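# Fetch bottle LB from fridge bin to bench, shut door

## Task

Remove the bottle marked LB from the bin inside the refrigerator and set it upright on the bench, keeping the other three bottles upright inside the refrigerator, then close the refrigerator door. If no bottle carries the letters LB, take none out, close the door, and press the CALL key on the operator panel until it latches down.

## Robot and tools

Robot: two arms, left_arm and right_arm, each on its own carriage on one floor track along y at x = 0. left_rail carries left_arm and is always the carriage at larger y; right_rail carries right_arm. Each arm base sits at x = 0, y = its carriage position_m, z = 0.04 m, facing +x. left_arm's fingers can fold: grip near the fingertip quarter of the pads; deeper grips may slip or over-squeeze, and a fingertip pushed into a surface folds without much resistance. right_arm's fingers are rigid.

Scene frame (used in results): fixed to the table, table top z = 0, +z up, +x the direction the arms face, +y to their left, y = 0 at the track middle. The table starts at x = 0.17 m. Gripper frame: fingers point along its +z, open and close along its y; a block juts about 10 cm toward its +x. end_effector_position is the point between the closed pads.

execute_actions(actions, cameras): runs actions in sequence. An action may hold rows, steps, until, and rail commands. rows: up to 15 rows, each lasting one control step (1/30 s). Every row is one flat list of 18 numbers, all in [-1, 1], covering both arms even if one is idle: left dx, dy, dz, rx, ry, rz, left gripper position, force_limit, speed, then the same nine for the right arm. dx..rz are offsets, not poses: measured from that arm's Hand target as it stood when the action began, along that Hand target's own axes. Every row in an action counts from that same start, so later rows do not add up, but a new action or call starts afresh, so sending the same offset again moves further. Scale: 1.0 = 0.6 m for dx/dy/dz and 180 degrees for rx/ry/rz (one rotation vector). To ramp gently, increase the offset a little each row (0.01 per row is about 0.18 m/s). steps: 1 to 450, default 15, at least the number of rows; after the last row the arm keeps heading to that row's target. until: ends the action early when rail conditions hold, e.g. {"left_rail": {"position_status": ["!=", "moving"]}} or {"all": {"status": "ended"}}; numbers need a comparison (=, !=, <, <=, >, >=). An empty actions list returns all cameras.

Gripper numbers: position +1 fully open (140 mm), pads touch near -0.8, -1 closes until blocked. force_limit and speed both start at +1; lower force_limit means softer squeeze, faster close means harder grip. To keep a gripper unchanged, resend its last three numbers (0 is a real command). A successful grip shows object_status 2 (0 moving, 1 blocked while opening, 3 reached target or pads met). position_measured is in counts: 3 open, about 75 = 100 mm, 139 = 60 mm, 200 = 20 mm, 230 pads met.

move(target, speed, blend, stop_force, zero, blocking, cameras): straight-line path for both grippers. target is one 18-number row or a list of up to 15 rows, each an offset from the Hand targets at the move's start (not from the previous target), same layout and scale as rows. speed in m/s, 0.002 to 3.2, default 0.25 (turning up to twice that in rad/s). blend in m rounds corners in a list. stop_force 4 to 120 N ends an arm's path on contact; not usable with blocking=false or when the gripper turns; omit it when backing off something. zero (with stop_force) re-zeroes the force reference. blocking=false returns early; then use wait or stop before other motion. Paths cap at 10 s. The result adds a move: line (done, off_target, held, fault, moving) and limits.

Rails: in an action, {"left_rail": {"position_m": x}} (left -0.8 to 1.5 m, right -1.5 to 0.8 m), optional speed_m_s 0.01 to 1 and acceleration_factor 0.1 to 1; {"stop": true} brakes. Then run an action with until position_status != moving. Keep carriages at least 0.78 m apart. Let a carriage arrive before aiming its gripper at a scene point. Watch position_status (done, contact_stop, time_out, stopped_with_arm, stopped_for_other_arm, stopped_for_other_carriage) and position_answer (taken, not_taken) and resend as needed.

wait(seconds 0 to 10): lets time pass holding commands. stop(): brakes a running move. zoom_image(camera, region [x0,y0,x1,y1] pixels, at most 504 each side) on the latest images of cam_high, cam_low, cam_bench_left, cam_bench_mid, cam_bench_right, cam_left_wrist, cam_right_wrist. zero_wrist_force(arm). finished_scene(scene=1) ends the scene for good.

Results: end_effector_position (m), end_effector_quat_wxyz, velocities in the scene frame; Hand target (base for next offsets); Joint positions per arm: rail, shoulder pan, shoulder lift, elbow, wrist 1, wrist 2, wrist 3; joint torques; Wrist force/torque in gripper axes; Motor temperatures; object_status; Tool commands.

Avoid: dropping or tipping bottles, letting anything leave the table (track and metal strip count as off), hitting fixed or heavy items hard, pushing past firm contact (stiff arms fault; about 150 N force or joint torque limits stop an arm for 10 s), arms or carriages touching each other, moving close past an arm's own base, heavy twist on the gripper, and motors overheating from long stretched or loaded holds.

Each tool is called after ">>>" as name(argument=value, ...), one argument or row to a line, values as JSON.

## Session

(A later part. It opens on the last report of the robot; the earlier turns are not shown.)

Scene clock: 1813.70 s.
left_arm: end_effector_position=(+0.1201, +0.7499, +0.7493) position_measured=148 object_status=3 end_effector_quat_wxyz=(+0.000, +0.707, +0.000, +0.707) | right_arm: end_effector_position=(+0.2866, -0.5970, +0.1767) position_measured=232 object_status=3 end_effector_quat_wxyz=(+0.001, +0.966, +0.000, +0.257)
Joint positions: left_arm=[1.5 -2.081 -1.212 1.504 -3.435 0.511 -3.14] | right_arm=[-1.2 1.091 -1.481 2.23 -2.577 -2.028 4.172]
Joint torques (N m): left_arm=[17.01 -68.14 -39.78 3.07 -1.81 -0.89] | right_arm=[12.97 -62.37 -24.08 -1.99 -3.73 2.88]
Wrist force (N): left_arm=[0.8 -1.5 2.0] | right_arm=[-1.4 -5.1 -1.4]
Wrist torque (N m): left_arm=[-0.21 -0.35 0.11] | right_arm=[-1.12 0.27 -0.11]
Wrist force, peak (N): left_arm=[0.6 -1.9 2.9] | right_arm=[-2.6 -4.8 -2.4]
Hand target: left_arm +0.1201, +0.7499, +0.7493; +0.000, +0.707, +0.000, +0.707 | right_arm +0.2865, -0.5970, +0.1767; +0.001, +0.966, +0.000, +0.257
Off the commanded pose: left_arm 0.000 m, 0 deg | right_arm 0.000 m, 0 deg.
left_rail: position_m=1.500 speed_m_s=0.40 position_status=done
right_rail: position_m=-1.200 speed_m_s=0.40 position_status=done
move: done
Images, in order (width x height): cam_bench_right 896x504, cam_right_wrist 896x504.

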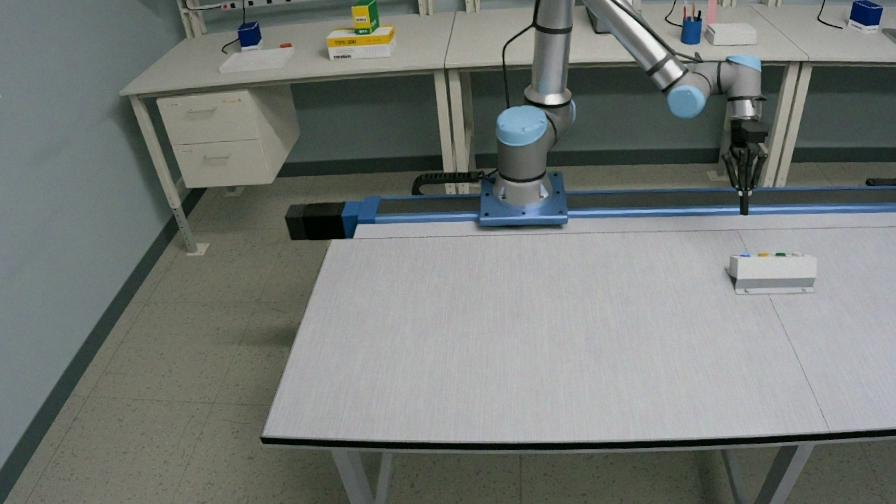

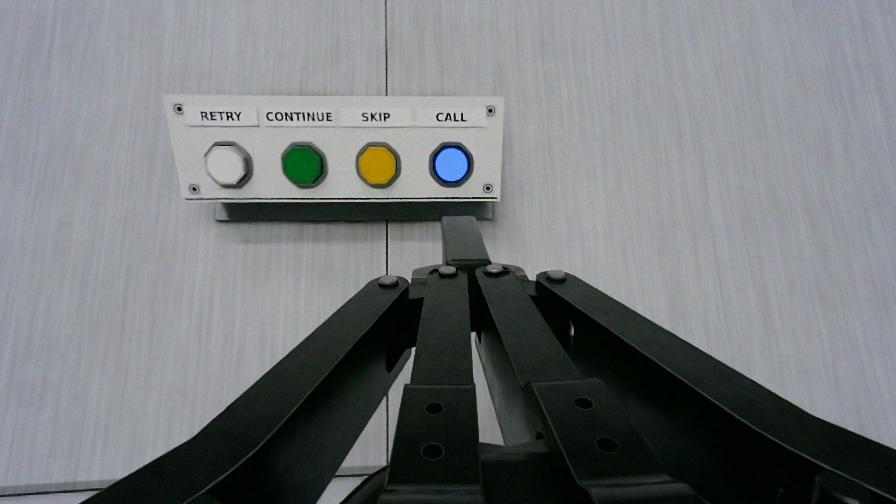

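>>> move(
  target=[0,0,0,-0.2472,-0.1052,0.0436,-0.15,0.2,-1,0,0,0,0,0,0,-1,0,-1],
  speed=0.3,
  cameras=["cam_left_wrist"],
)

Scene clock: 1822.37 s.
left_arm: end_effector_position=(+0.1201, +0.7499, +0.7493) position_measured=148 object_status=3 end_effector_quat_wxyz=(+0.219, +0.757, -0.313, +0.530) | right_arm: end_effector_position=(+0.2865, -0.5970, +0.1767) position_measured=232 object_status=3 end_effector_quat_wxyz=(+0.001, +0.966, +0.000, +0.257)
Joint positions: left_arm=[1.5 -2.103 -1.502 1.323 -5.134 0.428 -0.926] | right_arm=[-1.2 1.091 -1.481 2.23 -2.576 -2.028 4.173]
Joint torques (N m): left_arm=[18.34 -67.6 -39.62 -0.05 -0.09 2.62] | right_arm=[11.17 -60.46 -26.48 -2.44 -3.75 2.25]
Wrist force (N): left_arm=[0.7 -1.2 1.7] | right_arm=[-1.6 -4.7 -1.4]
Wrist torque (N m): left_arm=[-0.23 -0.36 -0.25] | right_arm=[-1.04 0.31 -0.11]
Wrist force, peak (N): left_arm=[0.5 -2.1 2.6] | right_arm=[-1.6 -5.4 -1.3]
Hand target: left_arm +0.1201, +0.7499, +0.7493; +0.219, +0.757, -0.313, +0.530 | right_arm +0.2865, -0.5970, +0.1767; +0.001, +0.966, +0.000, +0.257
Off the commanded pose: left_arm 0.000 m, 0 deg | right_arm 0.000 m, 0 deg.
left_rail: position_m=1.500 speed_m_s=0.40 position_status=done
right_rail: position_m=-1.200 speed_m_s=0.40 position_status=done
move: done
Images, in order (width x height): cam_left_wrist 896x504.

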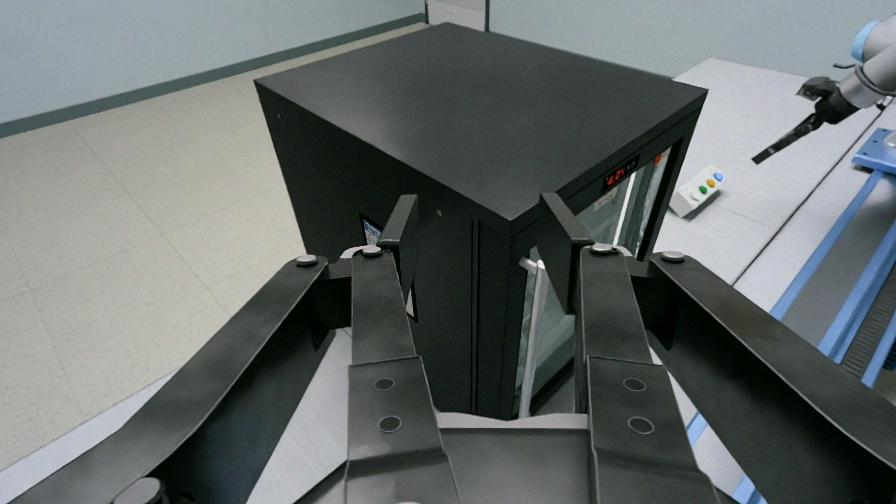

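>>> zoom_image(
  camera="cam_left_wrist",
  region=[410, 180, 600, 430],
)

Scaled by 2.016 from the camera's 896x504 image, which has a finer 1280x720 frame.

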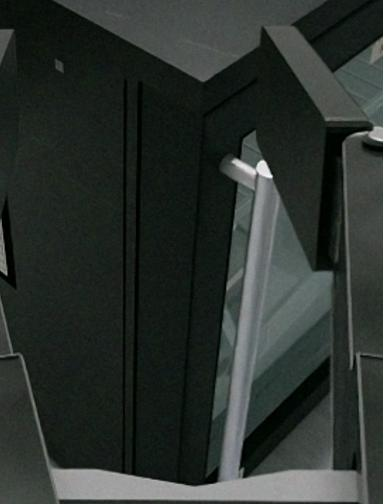

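>>> finished_scene(
  scene=1,
)

The scene is finished: the task was done.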